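## Task

Pick the cleaner up out of its holder. Insert it into exactly one LC port, the one in the 6th of 6 columns counted from the left, the 6th of 10 blocks counted from the top, and the 2nd of 4 holes counted from the top. Push it fully in until the cleaner's body stops against the port. Then put the cleaner back in its holder. Touching other things or using force may fail the task, and the robot must not topple or be left leaning.

## Robot and tools

ROBOT. The robot has an omnidirectional base and a column about 1.7 m high. A carriage rides up and down the column (lift_m, 0 to 1 m) and carries two identical six-joint arms, left and right, each ending in a two-finger gripper. Each arm base sits about 0.57 m + lift_m above the floor, and the carriage hangs roughly 0.15 m lower than that. A hand can reach 0.78 m from its shoulder but only about 0.38 m below its arm base. The hand is about 0.16 m long and 0.1 m wide (0.14 m when open), and its fingertips taper to about 5 mm thick. Parked joints 1 to 6 are 0, 0.05, 0.05, 1.45, 0, 0. There are three cameras: carriage_camera points forward and about 20 degrees down, and left_wrist_camera and right_wrist_camera look out past the fingertips.

FRAMES. The base frame has its origin on the floor under the base centre, with x forward, y left and z up, in metres. left_hand and right_hand report the point midway between the finger pads in this frame. quat_wxyz gives the hand orientation: the hand's z axis runs along the fingers and its y axis is the opening direction. base_odometry is expressed in the frame the base had at the start of the scene. It counts wheel turns, so slipping shows up as travel. Heading is in radians, positive to the left.

TOOL move. Leave out all action keys to only read state and images. An action contains "base", "joints" or both, and may add "speeds" and "min_time_s".
- "base" takes exactly one key, and each is a relative offset from where the base last measured itself. translate_m goes forward positive, -2 to 2 m. strafe_m goes left positive, -2 to 2 m. rotate_rad turns counter-clockwise positive, -6.3 to 6.3 rad.
- "joints" is a single object that gives absolute targets by name. Keys are lift_m (0 to 1 m) and, for each arm, left_/right_ joint1_rad to joint6_rad plus gripper_m.
  - joint1: -2.617 to 3.054; 0 is forward, positive swings left.
  - joint2 (shoulder): 0 to 3.141; 0 is upper arm level backward, 1.57 is upright, 3.14 is level forward.
  - joint3 (elbow): 0 to 3.141; 0 is folded, 3.14 is straight.
  - joint4 (wrist pitch): -1.57 to 1.57; positive lifts the fingertips.
  - joint5 (wrist yaw): -1.57 to 1.57; positive swings the fingertips right.
  - joint6 (roll): -2.094 to 2.094; positive is clockwise seen from the forearm.
  - gripper_m: pad gap, 0 to 0.093 m.
  Joints you leave out keep their previous target.
- "speeds" caps top speeds for this action only. translate_m and strafe_m: 0.02 to 0.5 m/s. rotate_rad: 0.05 to 1.57 rad/s. lift_m: 0.08 to 0.25 m/s.
- "min_time_s" (0.1 to 8 s) makes each arm and gripper motion last at least that long. This gives straighter, gentler paths.
- "cameras" is a list drawn from carriage_camera, left_wrist_camera, right_wrist_camera and all. If omitted, all cameras are returned; [] returns none.
An unknown key makes a call invalid. An out-of-range value gets the call refused. A refusal or a stop skips the remaining move, wait and finished_scene calls in that reply.

TOOL wait: seconds (0 to 10) passes time with no new command and returns state and images. TOOL zoom_image: camera plus region [x0, y0, x1, y1] in pixels of that camera's latest 672x504 image, at most 504x504, with the origin at the top-left. TOOL finished_scene: scene gives the current scene number. It ends the scene permanently and starts the next one.

RESULTS. The "move" line reads done or else the worst status. base_status and joint_status can be:
- done: for the base, the wheels turned the commanded amount.
- off_target: the motion stopped short and may still be pushing.
- contact_stop or time_out: the target is dropped and the joint holds where it stopped.
- not_followed: the arm targets were withheld, usually because the arms would come too close to each other.
- limit_stop_at_motor_heat: the motion was stopped by overheating.
The "pictures" line lists the order of the images. on_its_own reports motion you did not command. motor_effort is a percentage of maximum, with the peak of the last action in brackets. Joint torques are in N m and wrap at ±28 for joints 1 to 3. MOTOR HOT appears at 75 °C. At 100 °C an OVER-TEMPERATURE FAULT makes that arm go limp for 30 to 60 s.

ACCURACY. Hand readings tend to sit above the true position, more so at long reach. Small joint steps may not move at all. Long moves without min_time_s can stray about 2 cm from a straight line. Check with the wrist cameras and zoom_image before inserting. When a gripper holds a hard part, its reading can be up to about 5 mm under the part's width. To release, command a gap well above the reading.

AVOID. Do not knock other ports or objects, and do not force the cleaner. Stop pushing as soon as its body seats. Do not drop the cleaner. Keep the arms from hitting or squeezing each other; a hard press ends the scene. Tipping is most likely with the carriage high, the arms extended or loaded, while pushing, or in abrupt stops. Only the images reveal a lean. Never back under a table edge. The base only senses wheel effort, so arms can be bent against furniture without any stop. Arms have no contact stop at all. After a blocked drive, back off about 0.2 m. Park idle arms so they don't heat up. The simulation keeps running while you compose replies.

Each tool is called after ">>>" as name(argument=value, ...) on one line, values as JSON.

## Session

>>> move()

Scene clock: 0.00 s.
Joint torques (N m): no reading
base_odometry: x=+0.000 y=+0.000 heading=+0.000
base_status: not commanded
joint_positions: lift_m=+0.300 left_joint1_rad=-0.014 left_joint2_rad=+0.067 left_joint3_rad=+0.061 left_joint4_rad=+1.460 left_joint5_rad=+0.032 left_joint6_rad=-0.036 left_gripper_m=+0.09396 right_joint1_rad=+0.016 right_joint2_rad=+0.045 right_joint3_rad=+0.056 right_joint4_rad=+1.422 right_joint5_rad=+0.022 right_joint6_rad=-0.049 right_gripper_m=+0.09396
joint_status: not commanded
motor_effort: lift_m=+33 drive_wheels=+0
left_hand: x=+0.2543 y=+0.3054 z=+1.3000 quat_wxyz=(+0.998, +0.015, +0.059, -0.026) (m; base frame)
right_hand: x=+0.2579 y=-0.3144 z=+1.2979 quat_wxyz=(+0.997, +0.009, +0.069, -0.017) (m; base frame)
pictures: carriage_camera, left_wrist_camera, right_wrist_camera

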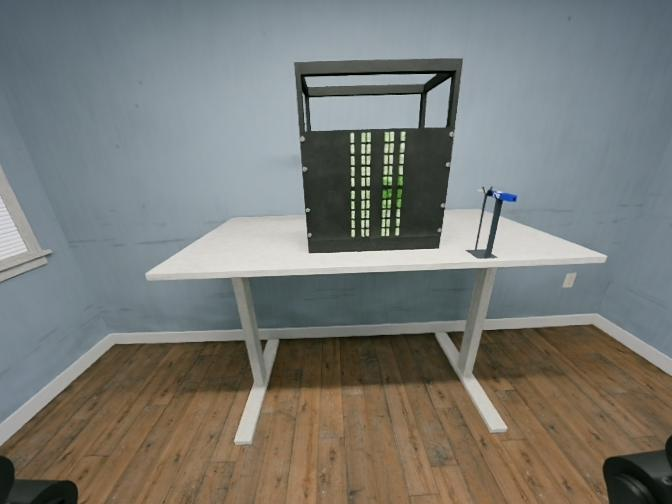

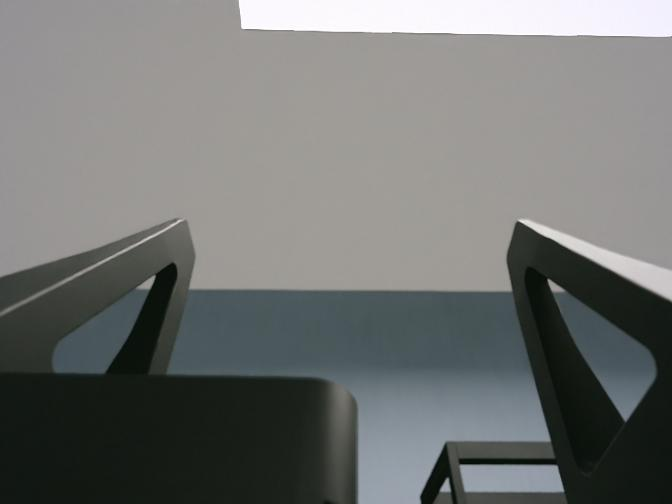

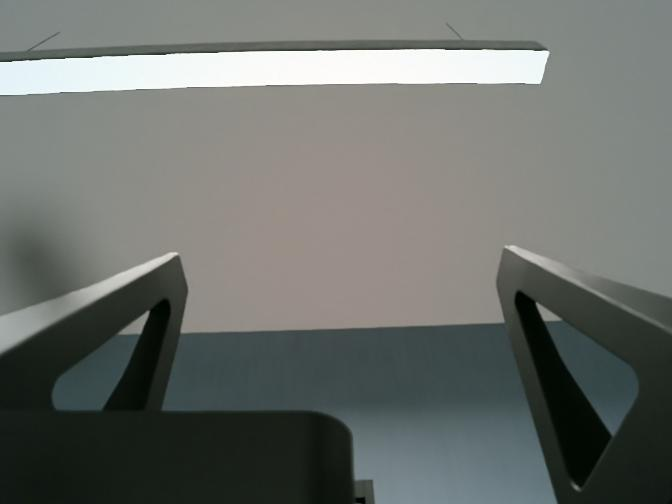

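>>> zoom_image(camera="carriage_camera", region=[440, 160, 560, 280])

>>> zoom_image(camera="carriage_camera", region=[290, 50, 490, 260])

>>> zoom_image(camera="carriage_camera", region=[335, 120, 425, 245])

Scaled by 4.200 from the camera's 672x504 image, which has a finer 960x720 frame.

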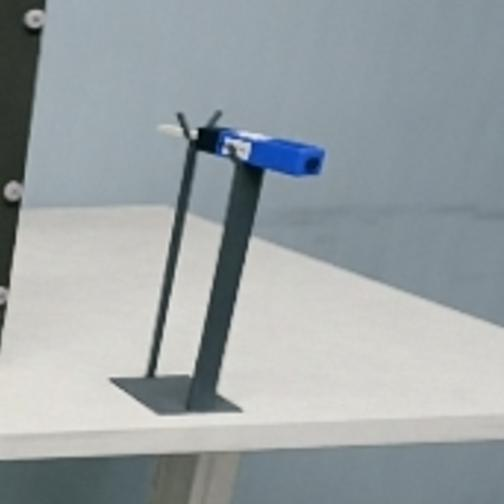

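Scaled by 2.400 from the camera's 672x504 image, which has a finer 960x720 frame.

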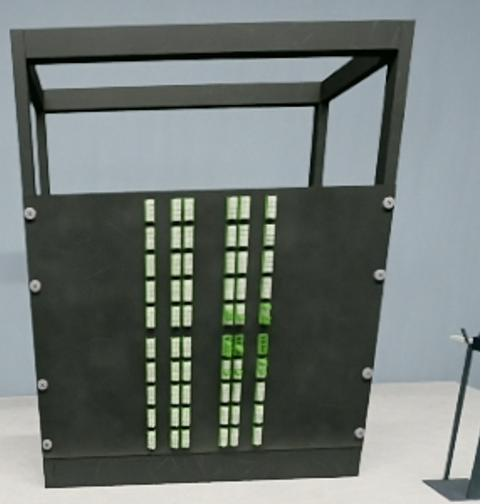

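Scaled by 4.032 from the camera's 672x504 image, which has a finer 960x720 frame.

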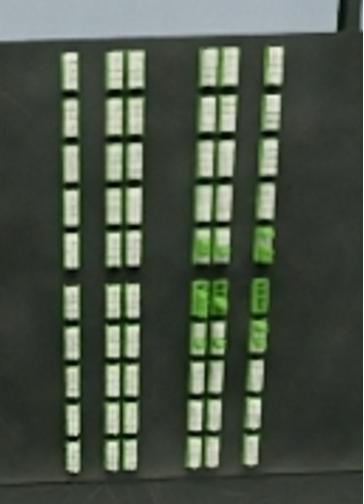

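>>> move(joints={"right_joint1_rad":0,"right_joint2_rad":1.2,"right_joint3_rad":1.2,"right_joint4_rad":0,"right_joint5_rad":0,"right_joint6_rad":0}, min_time_s=3)

Scene clock: 28.03 s.
Joint torques (N m): left_arm=[-0.2 3.78 5.55 -0.26 -0.11 -0.06] | right_arm=[-0.85 -3.12 8.84 1.73 -0.16 0.03]
move: done
base_odometry: x=+0.000 y=+0.000 heading=+0.000
base_status: not commanded
joint_positions: lift_m=+0.300 left_joint1_rad=-0.014 left_joint2_rad=+0.067 left_joint3_rad=+0.061 left_joint4_rad=+1.460 left_joint5_rad=+0.032 left_joint6_rad=-0.036 left_gripper_m=+0.09396 right_joint1_rad=+0.008 right_joint2_rad=+1.187 right_joint3_rad=+1.177 right_joint4_rad=+0.018 right_joint5_rad=+0.011 right_joint6_rad=-0.007 right_gripper_m=+0.09396
joint_status: all done
motor_effort: lift_m=+30(34) drive_wheels=+1(1)
left_hand: x=+0.2543 y=+0.3054 z=+1.3000 quat_wxyz=(+0.998, +0.015, +0.059, -0.026) (m; base frame)
right_hand: x=+0.6364 y=-0.3099 z=+1.2841 quat_wxyz=(+0.710, -0.001, +0.704, -0.003) (m; base frame)
pictures: carriage_camera, left_wrist_camera, right_wrist_camera
camera_calibration:
right_wrist_camera: T_world_to_cam=[[-0.00951356, -0.99993, -0.00696886, -0.293506], [-0.557097, 0.0110875, -0.830373, 1.43272], [0.830393, -0.00401747, -0.557164, 0.302937], [0, 0, 0, 1]] pos_world=[0.543815, -0.308154, 1.35643]

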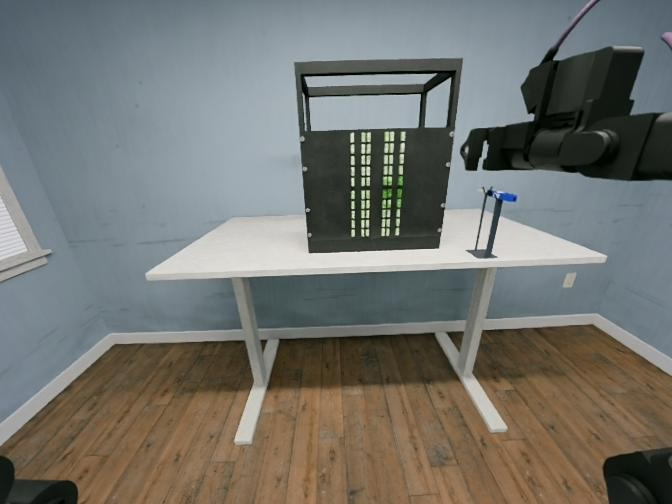

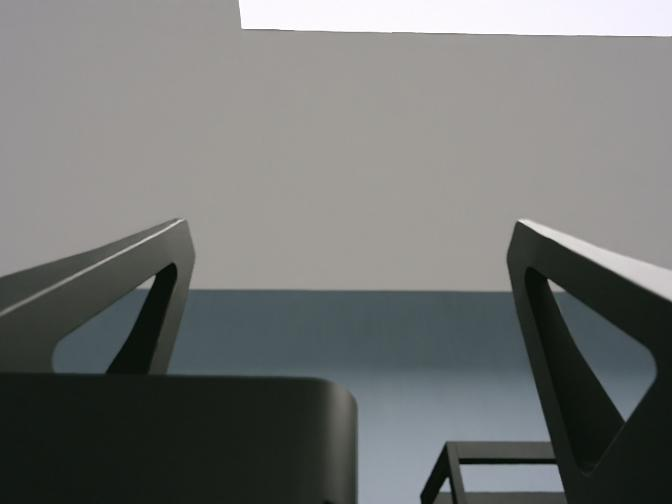

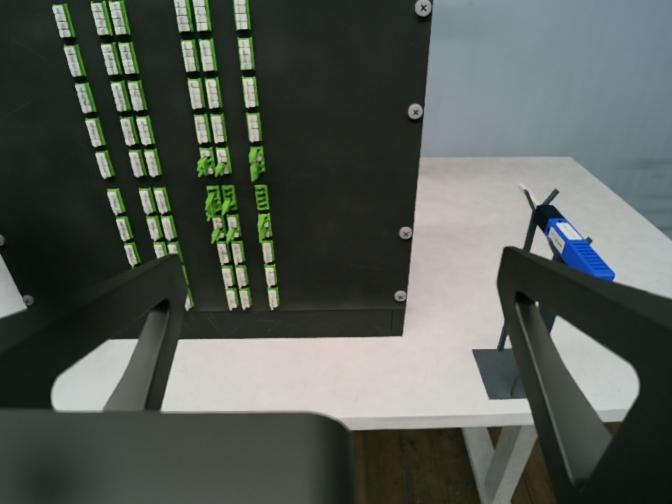

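>>> zoom_image(camera="right_wrist_camera", region=[460, 160, 672, 420])

>>> zoom_image(camera="right_wrist_camera", region=[170, 130, 310, 250])

Scaled by 1.938 from the camera's 672x504 image, which has a finer 960x720 frame.

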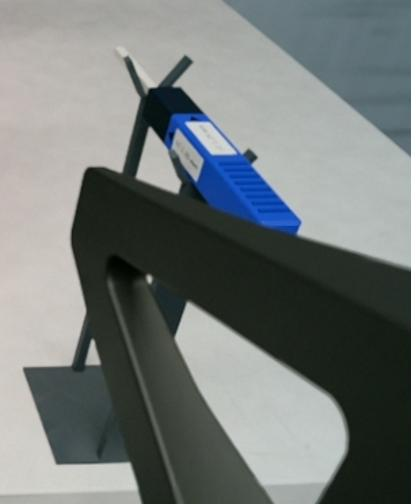

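Scaled by 3.600 from the camera's 672x504 image, which has a finer 960x720 frame.

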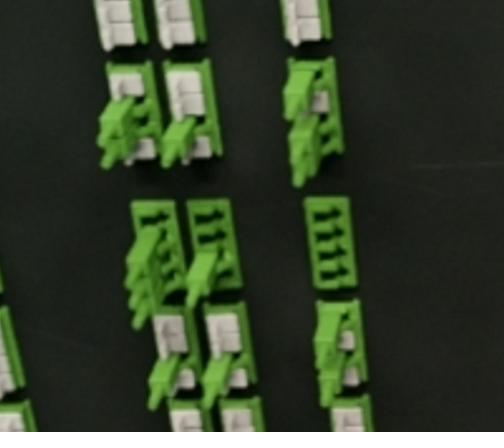

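>>> move(base={"strafe_m":-0.21}, joints={"lift_m":0.2,"left_gripper_m":0.03}, speeds={"strafe_m":0.15})

>>> zoom_image(camera="right_wrist_camera", region=[220, 60, 500, 400])

Scene clock: 61.30 s.
Joint torques (N m): left_arm=[-0.34 3.81 5.46 -0.23 -0.09 -0.09] | right_arm=[-0.7 -3.43 7.77 1.87 -0.1 -0.01]
move: done
base_odometry: x=+0.000 y=-0.210 heading=+0.000
base_status: done
joint_positions: lift_m=+0.200 left_joint1_rad=-0.014 left_joint2_rad=+0.067 left_joint3_rad=+0.061 left_joint4_rad=+1.460 left_joint5_rad=+0.032 left_joint6_rad=-0.036 left_gripper_m=+0.03006 right_joint1_rad=+0.006 right_joint2_rad=+1.191 right_joint3_rad=+1.190 right_joint4_rad=+0.002 right_joint5_rad=+0.008 right_joint6_rad=-0.006 right_gripper_m=+0.09396
joint_status: all done
motor_effort: lift_m=+31(34) drive_wheels=-1(9)
left_hand: x=+0.2543 y=+0.3054 z=+1.2000 quat_wxyz=(+0.998, +0.015, +0.059, -0.026) (m; base frame)
right_hand: x=+0.6367 y=-0.3102 z=+1.1852 quat_wxyz=(+0.708, -0.001, +0.706, -0.003) (m; base frame)
pictures: carriage_camera, left_wrist_camera, right_wrist_camera
camera_calibration:
carriage_camera: T_world_to_cam=[[-0.029171, -0.999221, -0.0265927, 0.0356625], [-0.375931, 0.0356179, -0.925963, 1.14844], [0.926188, -0.0170142, -0.376677, 0.319799], [0, 0, 0, 1]] pos_world=[0.136582, 0.000170692, 1.18483]
left_wrist_camera: T_world_to_cam=[[-0.0309887, -0.999513, 0.00357927, 0.318107], [0.71569, -0.0246886, -0.697982, 0.66811], [0.697731, -0.0190679, 0.716106, -0.906835], [0, 0, 0, 1]] pos_world=[0.164424, 0.317155, 1.11458]
right_wrist_camera: T_world_to_cam=[[-0.00842168, -0.999936, -0.00754546, -0.294547], [-0.562441, 0.0109757, -0.826764, 1.34984], [0.826794, -0.00271887, -0.562498, 0.256572], [0, 0, 0, 1]] pos_world=[0.544592, -0.308646, 1.2581]

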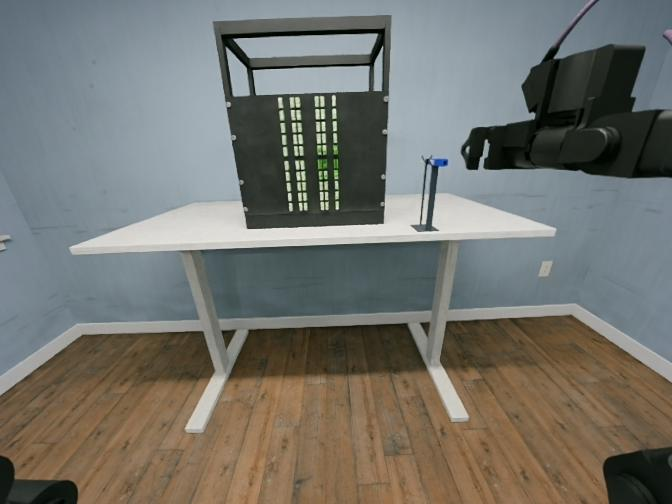

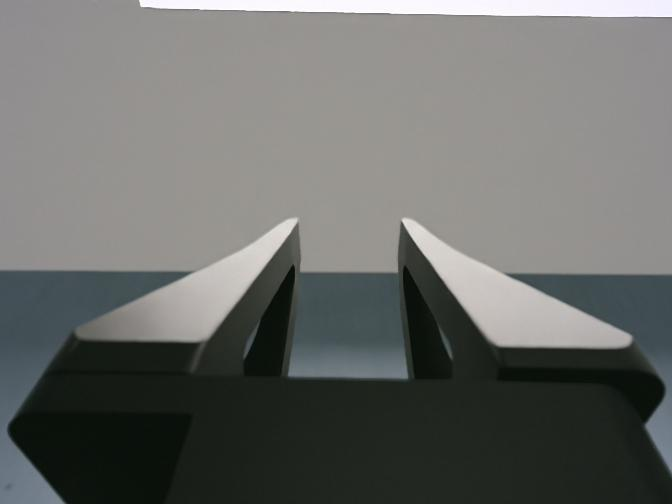

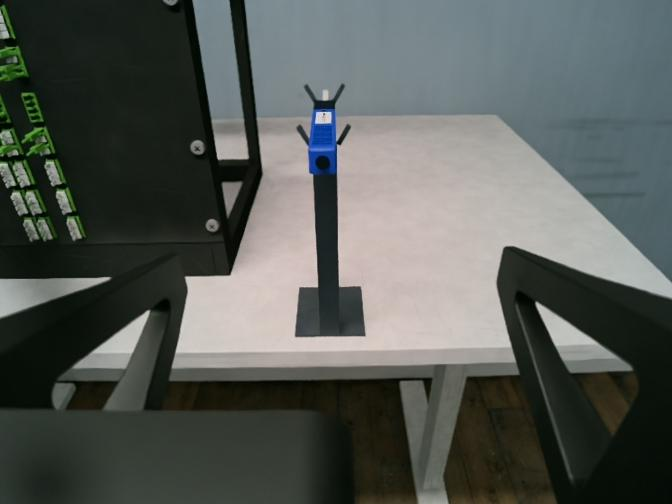

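Scaled by 1.482 from the camera's 672x504 image, which has a finer 960x720 frame.

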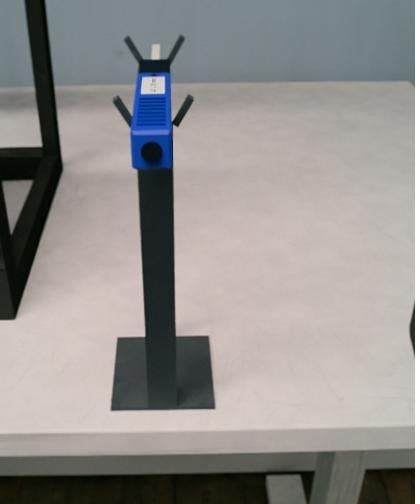

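>>> move(base={"translate_m":0.15}, joints={"lift_m":0.163,"right_gripper_m":0.05}, speeds={"translate_m":0.12})

>>> zoom_image(camera="right_wrist_camera", region=[200, 100, 480, 380])

Scene clock: 82.10 s.
Joint torques (N m): left_arm=[-0.4 3.58 5.24 -0.24 -0.05 -0.09] | right_arm=[-0.72 -3.55 7.64 1.89 -0.11 -0.04]
move: done
base_odometry: x=+0.150 y=-0.210 heading=-0.001
base_status: done
joint_positions: lift_m=+0.163 left_joint1_rad=-0.014 left_joint2_rad=+0.067 left_joint3_rad=+0.061 left_joint4_rad=+1.461 left_joint5_rad=+0.032 left_joint6_rad=-0.036 left_gripper_m=+0.03006 right_joint1_rad=+0.006 right_joint2_rad=+1.192 right_joint3_rad=+1.192 right_joint4_rad=+0.001 right_joint5_rad=+0.008 right_joint6_rad=-0.006 right_gripper_m=+0.05008
joint_status: all done
motor_effort: lift_m=+30(34) drive_wheels=-2(8)
left_hand: x=+0.2541 y=+0.3054 z=+1.1630 quat_wxyz=(+0.998, +0.015, +0.058, -0.026) (m; base frame)
right_hand: x=+0.6369 y=-0.3102 z=+1.1482 quat_wxyz=(+0.707, -0.001, +0.707, -0.003) (m; base frame)
pictures: carriage_camera, left_wrist_camera, right_wrist_camera
camera_calibration:
carriage_camera: T_world_to_cam=[[-0.029171, -0.999221, -0.0265927, 0.0346786], [-0.375931, 0.0356179, -0.925963, 1.11418], [0.926188, -0.0170142, -0.376677, 0.305862], [0, 0, 0, 1]] pos_world=[0.136582, 0.000170692, 1.14783]
left_wrist_camera: T_world_to_cam=[[-0.0309937, -0.999513, 0.00355513, 0.318263], [0.716233, -0.0246901, -0.697424, 0.641667], [0.697173, -0.0190694, 0.71665, -0.880759], [0, 0, 0, 1]] pos_world=[0.164322, 0.317155, 1.07758]
right_wrist_camera: T_world_to_cam=[[-0.008431, -0.999936, -0.00753567, -0.294829], [-0.56345, 0.0109762, -0.826077, 1.3192], [0.826107, -0.00271869, -0.563506, 0.237174], [0, 0, 0, 1]] pos_world=[0.544887, -0.308646, 1.22119]

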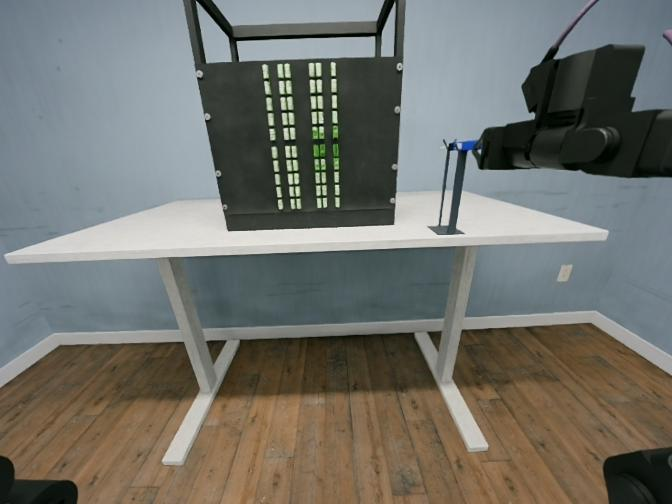

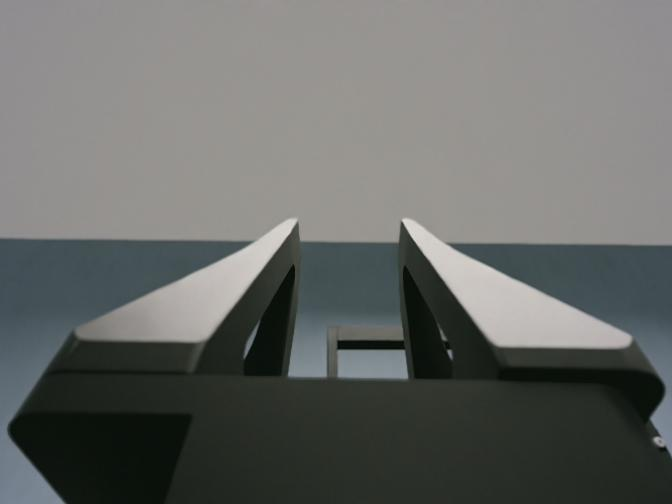

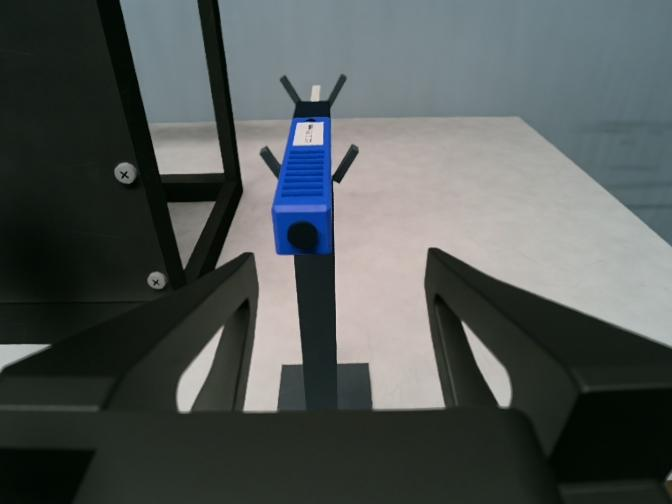

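Scaled by 1.800 from the camera's 672x504 image, which has a finer 960x720 frame.

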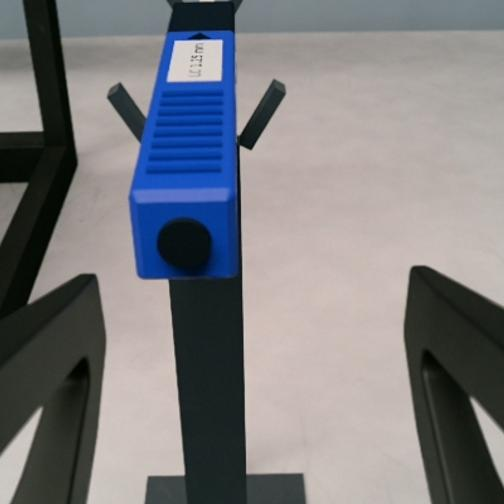

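>>> move(base={"strafe_m":0.012}, speeds={"strafe_m":0.05})

>>> zoom_image(camera="carriage_camera", region=[420, 120, 520, 240])

>>> zoom_image(camera="right_wrist_camera", region=[220, 70, 460, 290])

Scene clock: 99.97 s.
Joint torques (N m): left_arm=[-0.17 3.74 5.38 -0.27 -0.06 -0.11] | right_arm=[-0.68 -3.41 7.66 1.89 -0.13 0.02]
move: done
base_odometry: x=+0.150 y=-0.198 heading=-0.001
base_status: done
joint_positions: lift_m=+0.163 left_joint1_rad=-0.014 left_joint2_rad=+0.067 left_joint3_rad=+0.061 left_joint4_rad=+1.461 left_joint5_rad=+0.032 left_joint6_rad=-0.036 left_gripper_m=+0.03006 right_joint1_rad=+0.005 right_joint2_rad=+1.192 right_joint3_rad=+1.192 right_joint4_rad=+0.001 right_joint5_rad=+0.008 right_joint6_rad=-0.006 right_gripper_m=+0.05008
joint_status: not commanded
motor_effort: lift_m=+32(33) drive_wheels=+3(6)
left_hand: x=+0.2541 y=+0.3054 z=+1.1630 quat_wxyz=(+0.998, +0.015, +0.058, -0.026) (m; base frame)
right_hand: x=+0.6369 y=-0.3106 z=+1.1482 quat_wxyz=(+0.707, -0.001, +0.707, -0.003) (m; base frame)
pictures: carriage_camera, left_wrist_camera, right_wrist_camera
camera_calibration:
carriage_camera: T_world_to_cam=[[-0.029171, -0.999221, -0.0265927, 0.0346786], [-0.375931, 0.0356179, -0.925963, 1.11418], [0.926188, -0.0170142, -0.376677, 0.305862], [0, 0, 0, 1]] pos_world=[0.136582, 0.000170692, 1.14783]
left_wrist_camera: T_world_to_cam=[[-0.0309937, -0.999513, 0.00355513, 0.318263], [0.716233, -0.0246901, -0.697424, 0.641667], [0.697173, -0.0190694, 0.71665, -0.880759], [0, 0, 0, 1]] pos_world=[0.164322, 0.317155, 1.07758]
right_wrist_camera: T_world_to_cam=[[-0.00915203, -0.99993, -0.0075349, -0.294739], [-0.563444, 0.0113819, -0.826076, 1.31933], [0.826104, -0.00331479, -0.563508, 0.236993], [0, 0, 0, 1]] pos_world=[0.544888, -0.308949, 1.22119]

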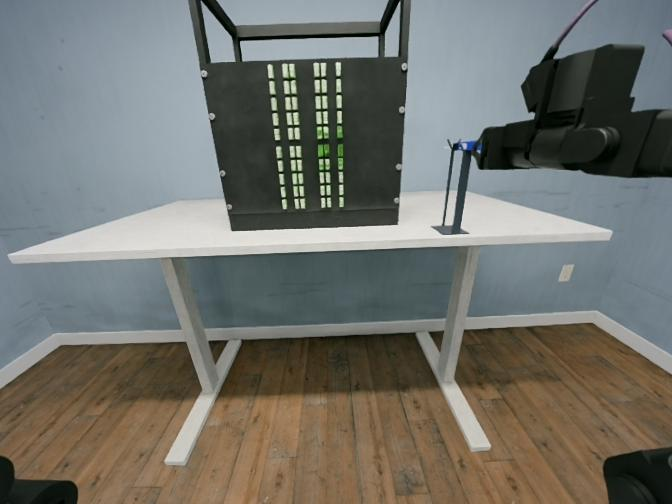

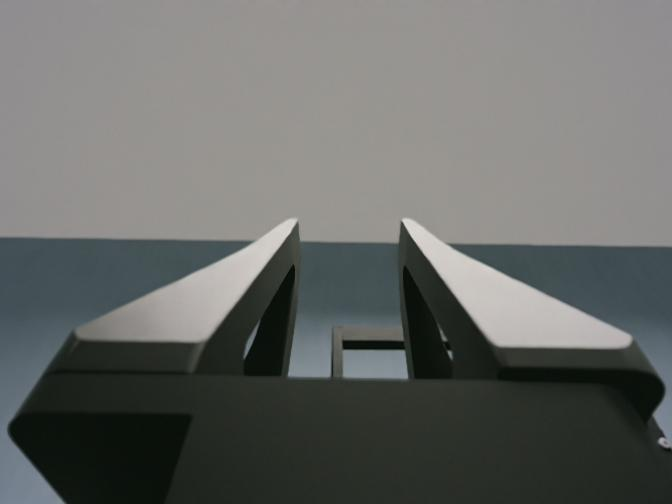

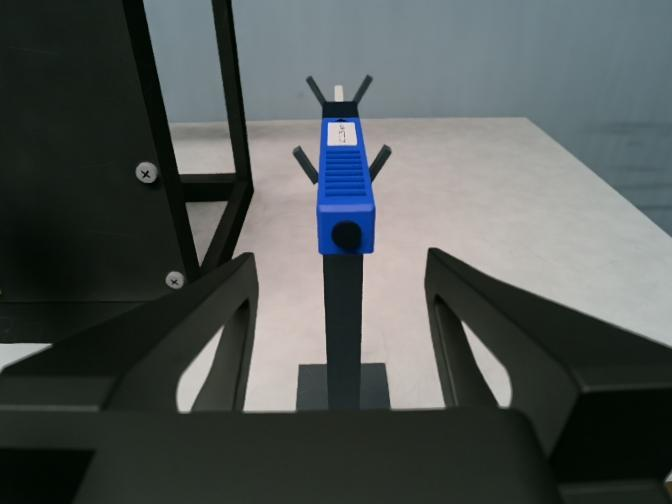

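Scaled by 4.200 from the camera's 672x504 image, which has a finer 960x720 frame.

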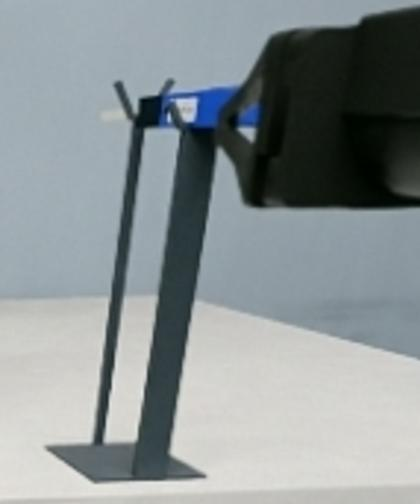

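Scaled by 2.100 from the camera's 672x504 image, which has a finer 960x720 frame.

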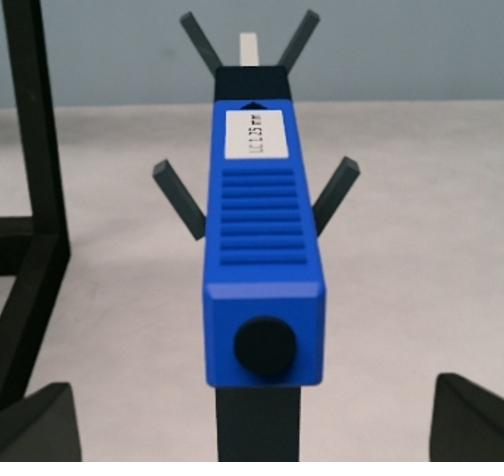

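>>> move(base={"translate_m":0.055}, speeds={"translate_m":0.05})

>>> zoom_image(camera="right_wrist_camera", region=[200, 90, 500, 400])

>>> zoom_image(camera="carriage_camera", region=[430, 100, 550, 220])

Scene clock: 108.93 s.
Joint torques (N m): left_arm=[0.16 3.74 5.37 -0.19 0 -0.11] | right_arm=[-0.62 -3.44 7.76 1.88 -0.11 0.01]
move: done
base_odometry: x=+0.205 y=-0.198 heading=-0.001
base_status: done
joint_positions: lift_m=+0.163 left_joint1_rad=-0.014 left_joint2_rad=+0.067 left_joint3_rad=+0.061 left_joint4_rad=+1.460 left_joint5_rad=+0.032 left_joint6_rad=-0.036 left_gripper_m=+0.03006 right_joint1_rad=+0.005 right_joint2_rad=+1.192 right_joint3_rad=+1.192 right_joint4_rad=+0.001 right_joint5_rad=+0.008 right_joint6_rad=-0.005 right_gripper_m=+0.05008
joint_status: not commanded
motor_effort: lift_m=+31(33) drive_wheels=-2(8)
left_hand: x=+0.2543 y=+0.3054 z=+1.1630 quat_wxyz=(+0.998, +0.015, +0.059, -0.026) (m; base frame)
right_hand: x=+0.6369 y=-0.3106 z=+1.1483 quat_wxyz=(+0.708, -0.001, +0.707, -0.003) (m; base frame)
pictures: carriage_camera, left_wrist_camera, right_wrist_camera
camera_calibration:
carriage_camera: T_world_to_cam=[[-0.029171, -0.999221, -0.0265927, 0.0346786], [-0.375931, 0.0356179, -0.925963, 1.11418], [0.926188, -0.0170142, -0.376677, 0.305862], [0, 0, 0, 1]] pos_world=[0.136582, 0.000170692, 1.14783]
left_wrist_camera: T_world_to_cam=[[-0.0309887, -0.999513, 0.00357927, 0.318239], [0.71569, -0.0246886, -0.697982, 0.642285], [0.697731, -0.0190679, 0.716106, -0.880339], [0, 0, 0, 1]] pos_world=[0.164424, 0.317155, 1.07758]
right_wrist_camera: T_world_to_cam=[[-0.00920363, -0.999926, -0.00798207, -0.294163], [-0.563078, 0.011779, -0.82632, 1.31955], [0.826352, -0.00311061, -0.563145, 0.236477], [0, 0, 0, 1]] pos_world=[0.54489, -0.308948, 1.22119]

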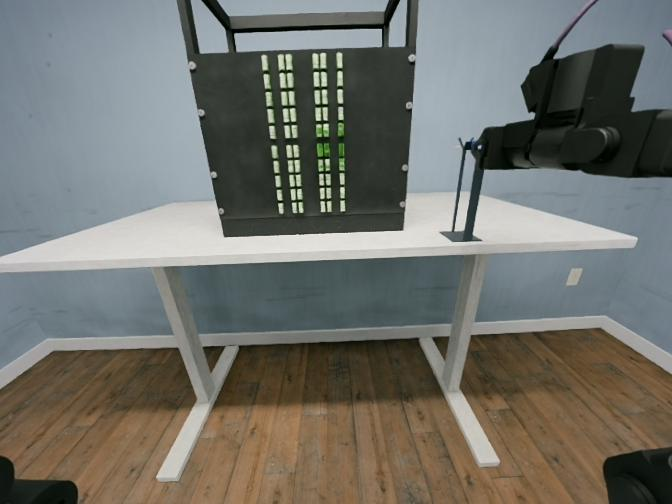

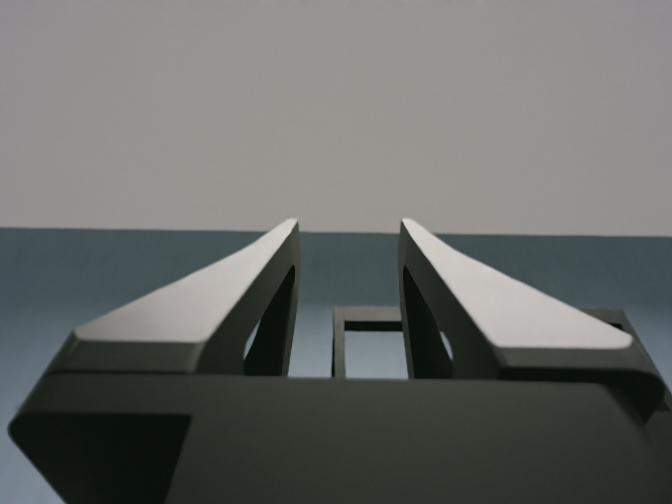

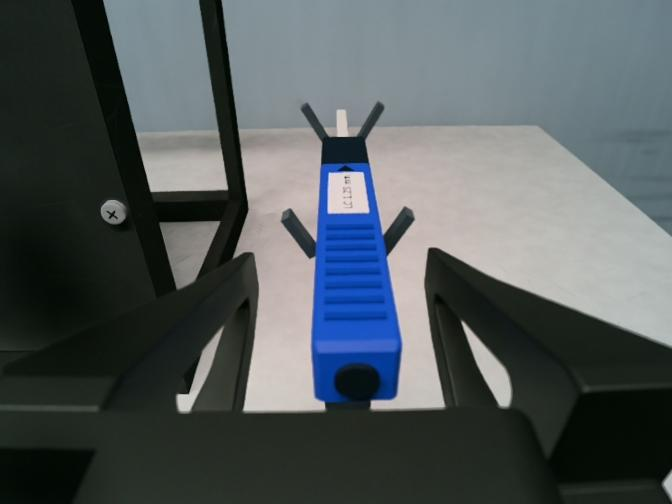

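Scaled by 1.626 from the camera's 672x504 image, which has a finer 960x720 frame.

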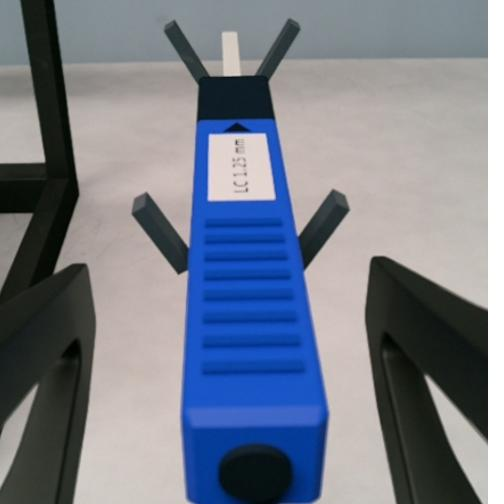

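Scaled by 4.200 from the camera's 672x504 image, which has a finer 960x720 frame.

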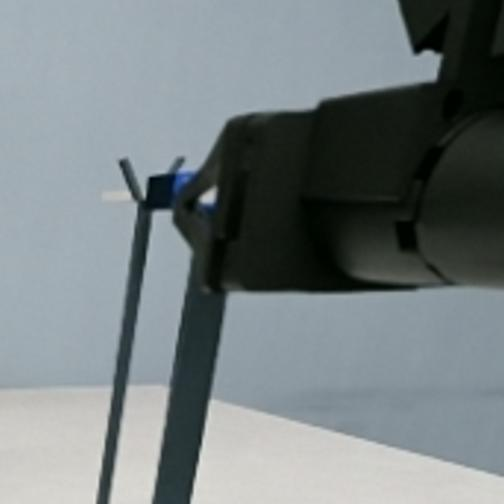

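>>> move(base={"translate_m":-0.008}, speeds={"translate_m":0.05}, cameras=[])

>>> move(base={"strafe_m":-0.0025}, joints={"right_gripper_m":0.028}, speeds={"strafe_m":0.02}, cameras=["right_wrist_camera"], min_time_s=1.5)

>>> zoom_image(camera="right_wrist_camera", region=[240, 90, 460, 410])

Scene clock: 128.60 s.
Joint torques (N m): left_arm=[-0.23 3.6 5.27 -0.24 -0.01 -0.09] | right_arm=[-0.59 -3.47 7.61 1.86 -0.11 -0.03]
move: done
base_odometry: x=+0.197 y=-0.198 heading=+0.000
base_status: done
joint_positions: lift_m=+0.163 left_joint1_rad=-0.014 left_joint2_rad=+0.067 left_joint3_rad=+0.061 left_joint4_rad=+1.460 left_joint5_rad=+0.032 left_joint6_rad=-0.036 left_gripper_m=+0.03006 right_joint1_rad=+0.005 right_joint2_rad=+1.192 right_joint3_rad=+1.192 right_joint4_rad=+0.001 right_joint5_rad=+0.007 right_joint6_rad=-0.005 right_gripper_m=+0.05008
joint_status: not commanded
motor_effort: lift_m=+32(33) drive_wheels=+2(9)
left_hand: x=+0.2543 y=+0.3054 z=+1.1630 quat_wxyz=(+0.998, +0.015, +0.059, -0.026) (m; base frame)
right_hand: x=+0.6369 y=-0.3106 z=+1.1483 quat_wxyz=(+0.708, -0.001, +0.707, -0.003) (m; base frame)
pictures: none
No camera images: "cameras" was empty.

Scene clock: 130.40 s.
Joint torques (N m): left_arm=[-0.21 3.66 5.22 -0.24 0 -0.11] | right_arm=[-0.28 -3.6 7.65 1.87 -0.1 -0.01]
move: done
base_odometry: x=+0.197 y=-0.201 heading=+0.000
base_status: done
joint_positions: lift_m=+0.163 left_joint1_rad=-0.013 left_joint2_rad=+0.067 left_joint3_rad=+0.061 left_joint4_rad=+1.460 left_joint5_rad=+0.032 left_joint6_rad=-0.036 left_gripper_m=+0.03006 right_joint1_rad=+0.001 right_joint2_rad=+1.192 right_joint3_rad=+1.192 right_joint4_rad=+0.001 right_joint5_rad=+0.005 right_joint6_rad=-0.005 right_gripper_m=+0.02808
joint_status: all done
motor_effort: lift_m=+32(35) drive_wheels=+3(5)
left_hand: x=+0.2543 y=+0.3054 z=+1.1630 quat_wxyz=(+0.998, +0.015, +0.059, -0.026) (m; base frame)
right_hand: x=+0.6369 y=-0.3115 z=+1.1483 quat_wxyz=(+0.708, -0.001, +0.707, -0.003) (m; base frame)
pictures: right_wrist_camera
camera_calibration:
right_wrist_camera: T_world_to_cam=[[-0.00992191, -0.999919, -0.00798574, -0.294568], [-0.562728, 0.012185, -0.826553, 1.31987], [0.826583, -0.00370718, -0.562803, 0.235802], [0, 0, 0, 1]] pos_world=[0.544892, -0.309752, 1.2213]

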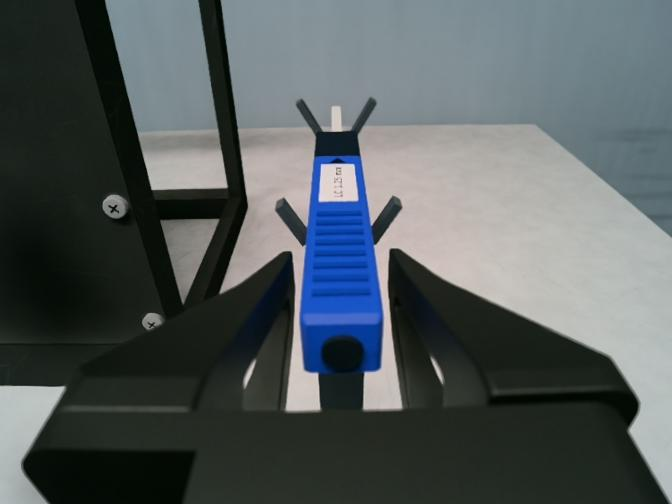

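Scaled by 1.575 from the camera's 672x504 image, which has a finer 960x720 frame.

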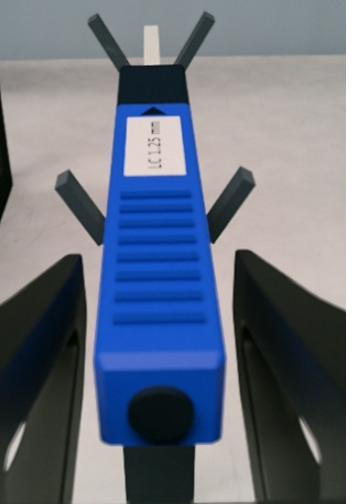

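>>> move(joints={"right_gripper_m":0.018}, cameras=["right_wrist_camera"], min_time_s=2.5)

Scene clock: 135.73 s.
Joint torques (N m): left_arm=[-0.32 4 5.35 -0.21 0.01 -0.08] | right_arm=[-0.27 -3.54 7.75 1.85 -0.09 0.01]
move: done
base_odometry: x=+0.197 y=-0.201 heading=+0.000
base_status: not commanded
joint_positions: lift_m=+0.163 left_joint1_rad=-0.013 left_joint2_rad=+0.067 left_joint3_rad=+0.061 left_joint4_rad=+1.460 left_joint5_rad=+0.032 left_joint6_rad=-0.036 left_gripper_m=+0.03006 right_joint1_rad=+0.001 right_joint2_rad=+1.192 right_joint3_rad=+1.192 right_joint4_rad=+0.001 right_joint5_rad=+0.005 right_joint6_rad=-0.005 right_gripper_m=+0.01809
joint_status: all done
motor_effort: lift_m=+31(33) drive_wheels=+3(3)
left_hand: x=+0.2543 y=+0.3054 z=+1.1630 quat_wxyz=(+0.998, +0.015, +0.059, -0.026) (m; base frame)
right_hand: x=+0.6369 y=-0.3115 z=+1.1483 quat_wxyz=(+0.708, -0.001, +0.707, -0.003) (m; base frame)
pictures: right_wrist_camera
camera_calibration:
right_wrist_camera: T_world_to_cam=[[-0.00992191, -0.999919, -0.00798574, -0.294568], [-0.562728, 0.012185, -0.826553, 1.31987], [0.826583, -0.00370718, -0.562803, 0.235802], [0, 0, 0, 1]] pos_world=[0.544892, -0.309752, 1.2213]

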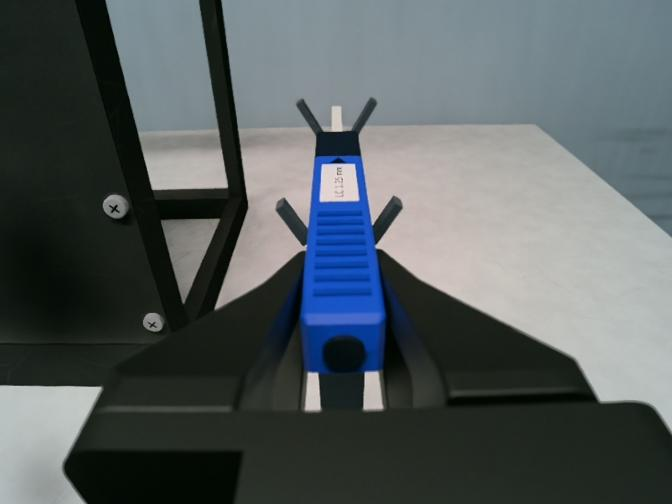

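>>> move(joints={"right_gripper_m":0.009}, cameras=["right_wrist_camera"], min_time_s=2)

>>> zoom_image(camera="right_wrist_camera", region=[240, 90, 460, 410])

Scene clock: 141.40 s.
Joint torques (N m): left_arm=[-0.02 3.86 5.31 -0.31 -0.03 -0.1] | right_arm=[-0.24 -3.49 7.69 1.88 -0.08 -0.01]
move: off_target
base_odometry: x=+0.197 y=-0.201 heading=+0.000
base_status: not commanded
joint_positions: lift_m=+0.163 left_joint1_rad=-0.013 left_joint2_rad=+0.067 left_joint3_rad=+0.061 left_joint4_rad=+1.460 left_joint5_rad=+0.032 left_joint6_rad=-0.036 left_gripper_m=+0.03006 right_joint1_rad=+0.001 right_joint2_rad=+1.192 right_joint3_rad=+1.192 right_joint4_rad=+0.001 right_joint5_rad=+0.005 right_joint6_rad=-0.005 right_gripper_m=+0.01645
joint_status: right_gripper_m off_target (ended at +0.01648, target +0.00900)
motor_effort: lift_m=+31(34) drive_wheels=+2(3)
left_hand: x=+0.2543 y=+0.3054 z=+1.1630 quat_wxyz=(+0.998, +0.015, +0.059, -0.026) (m; base frame)
right_hand: x=+0.6369 y=-0.3115 z=+1.1483 quat_wxyz=(+0.708, -0.001, +0.707, -0.003) (m; base frame)
pictures: right_wrist_camera
camera_calibration:
right_wrist_camera: T_world_to_cam=[[-0.00992191, -0.999919, -0.00798574, -0.294568], [-0.562728, 0.012185, -0.826553, 1.31987], [0.826583, -0.00370718, -0.562803, 0.235802], [0, 0, 0, 1]] pos_world=[0.544892, -0.309752, 1.2213]

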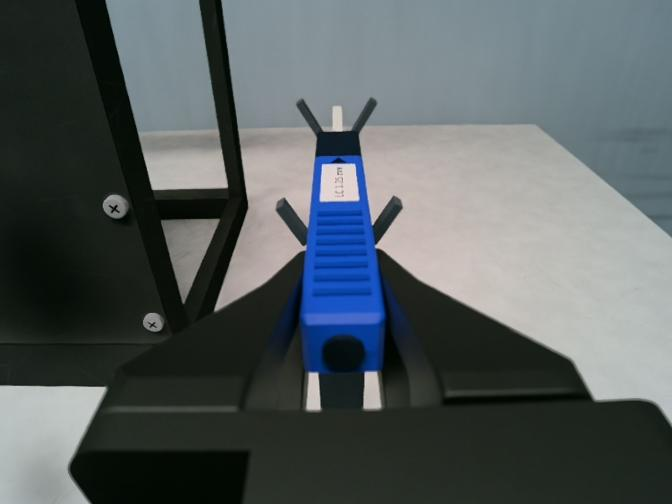

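Scaled by 1.575 from the camera's 672x504 image, which has a finer 960x720 frame.

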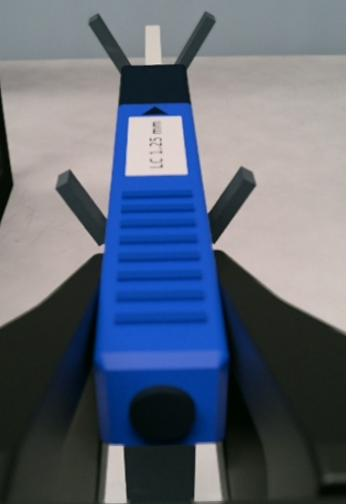

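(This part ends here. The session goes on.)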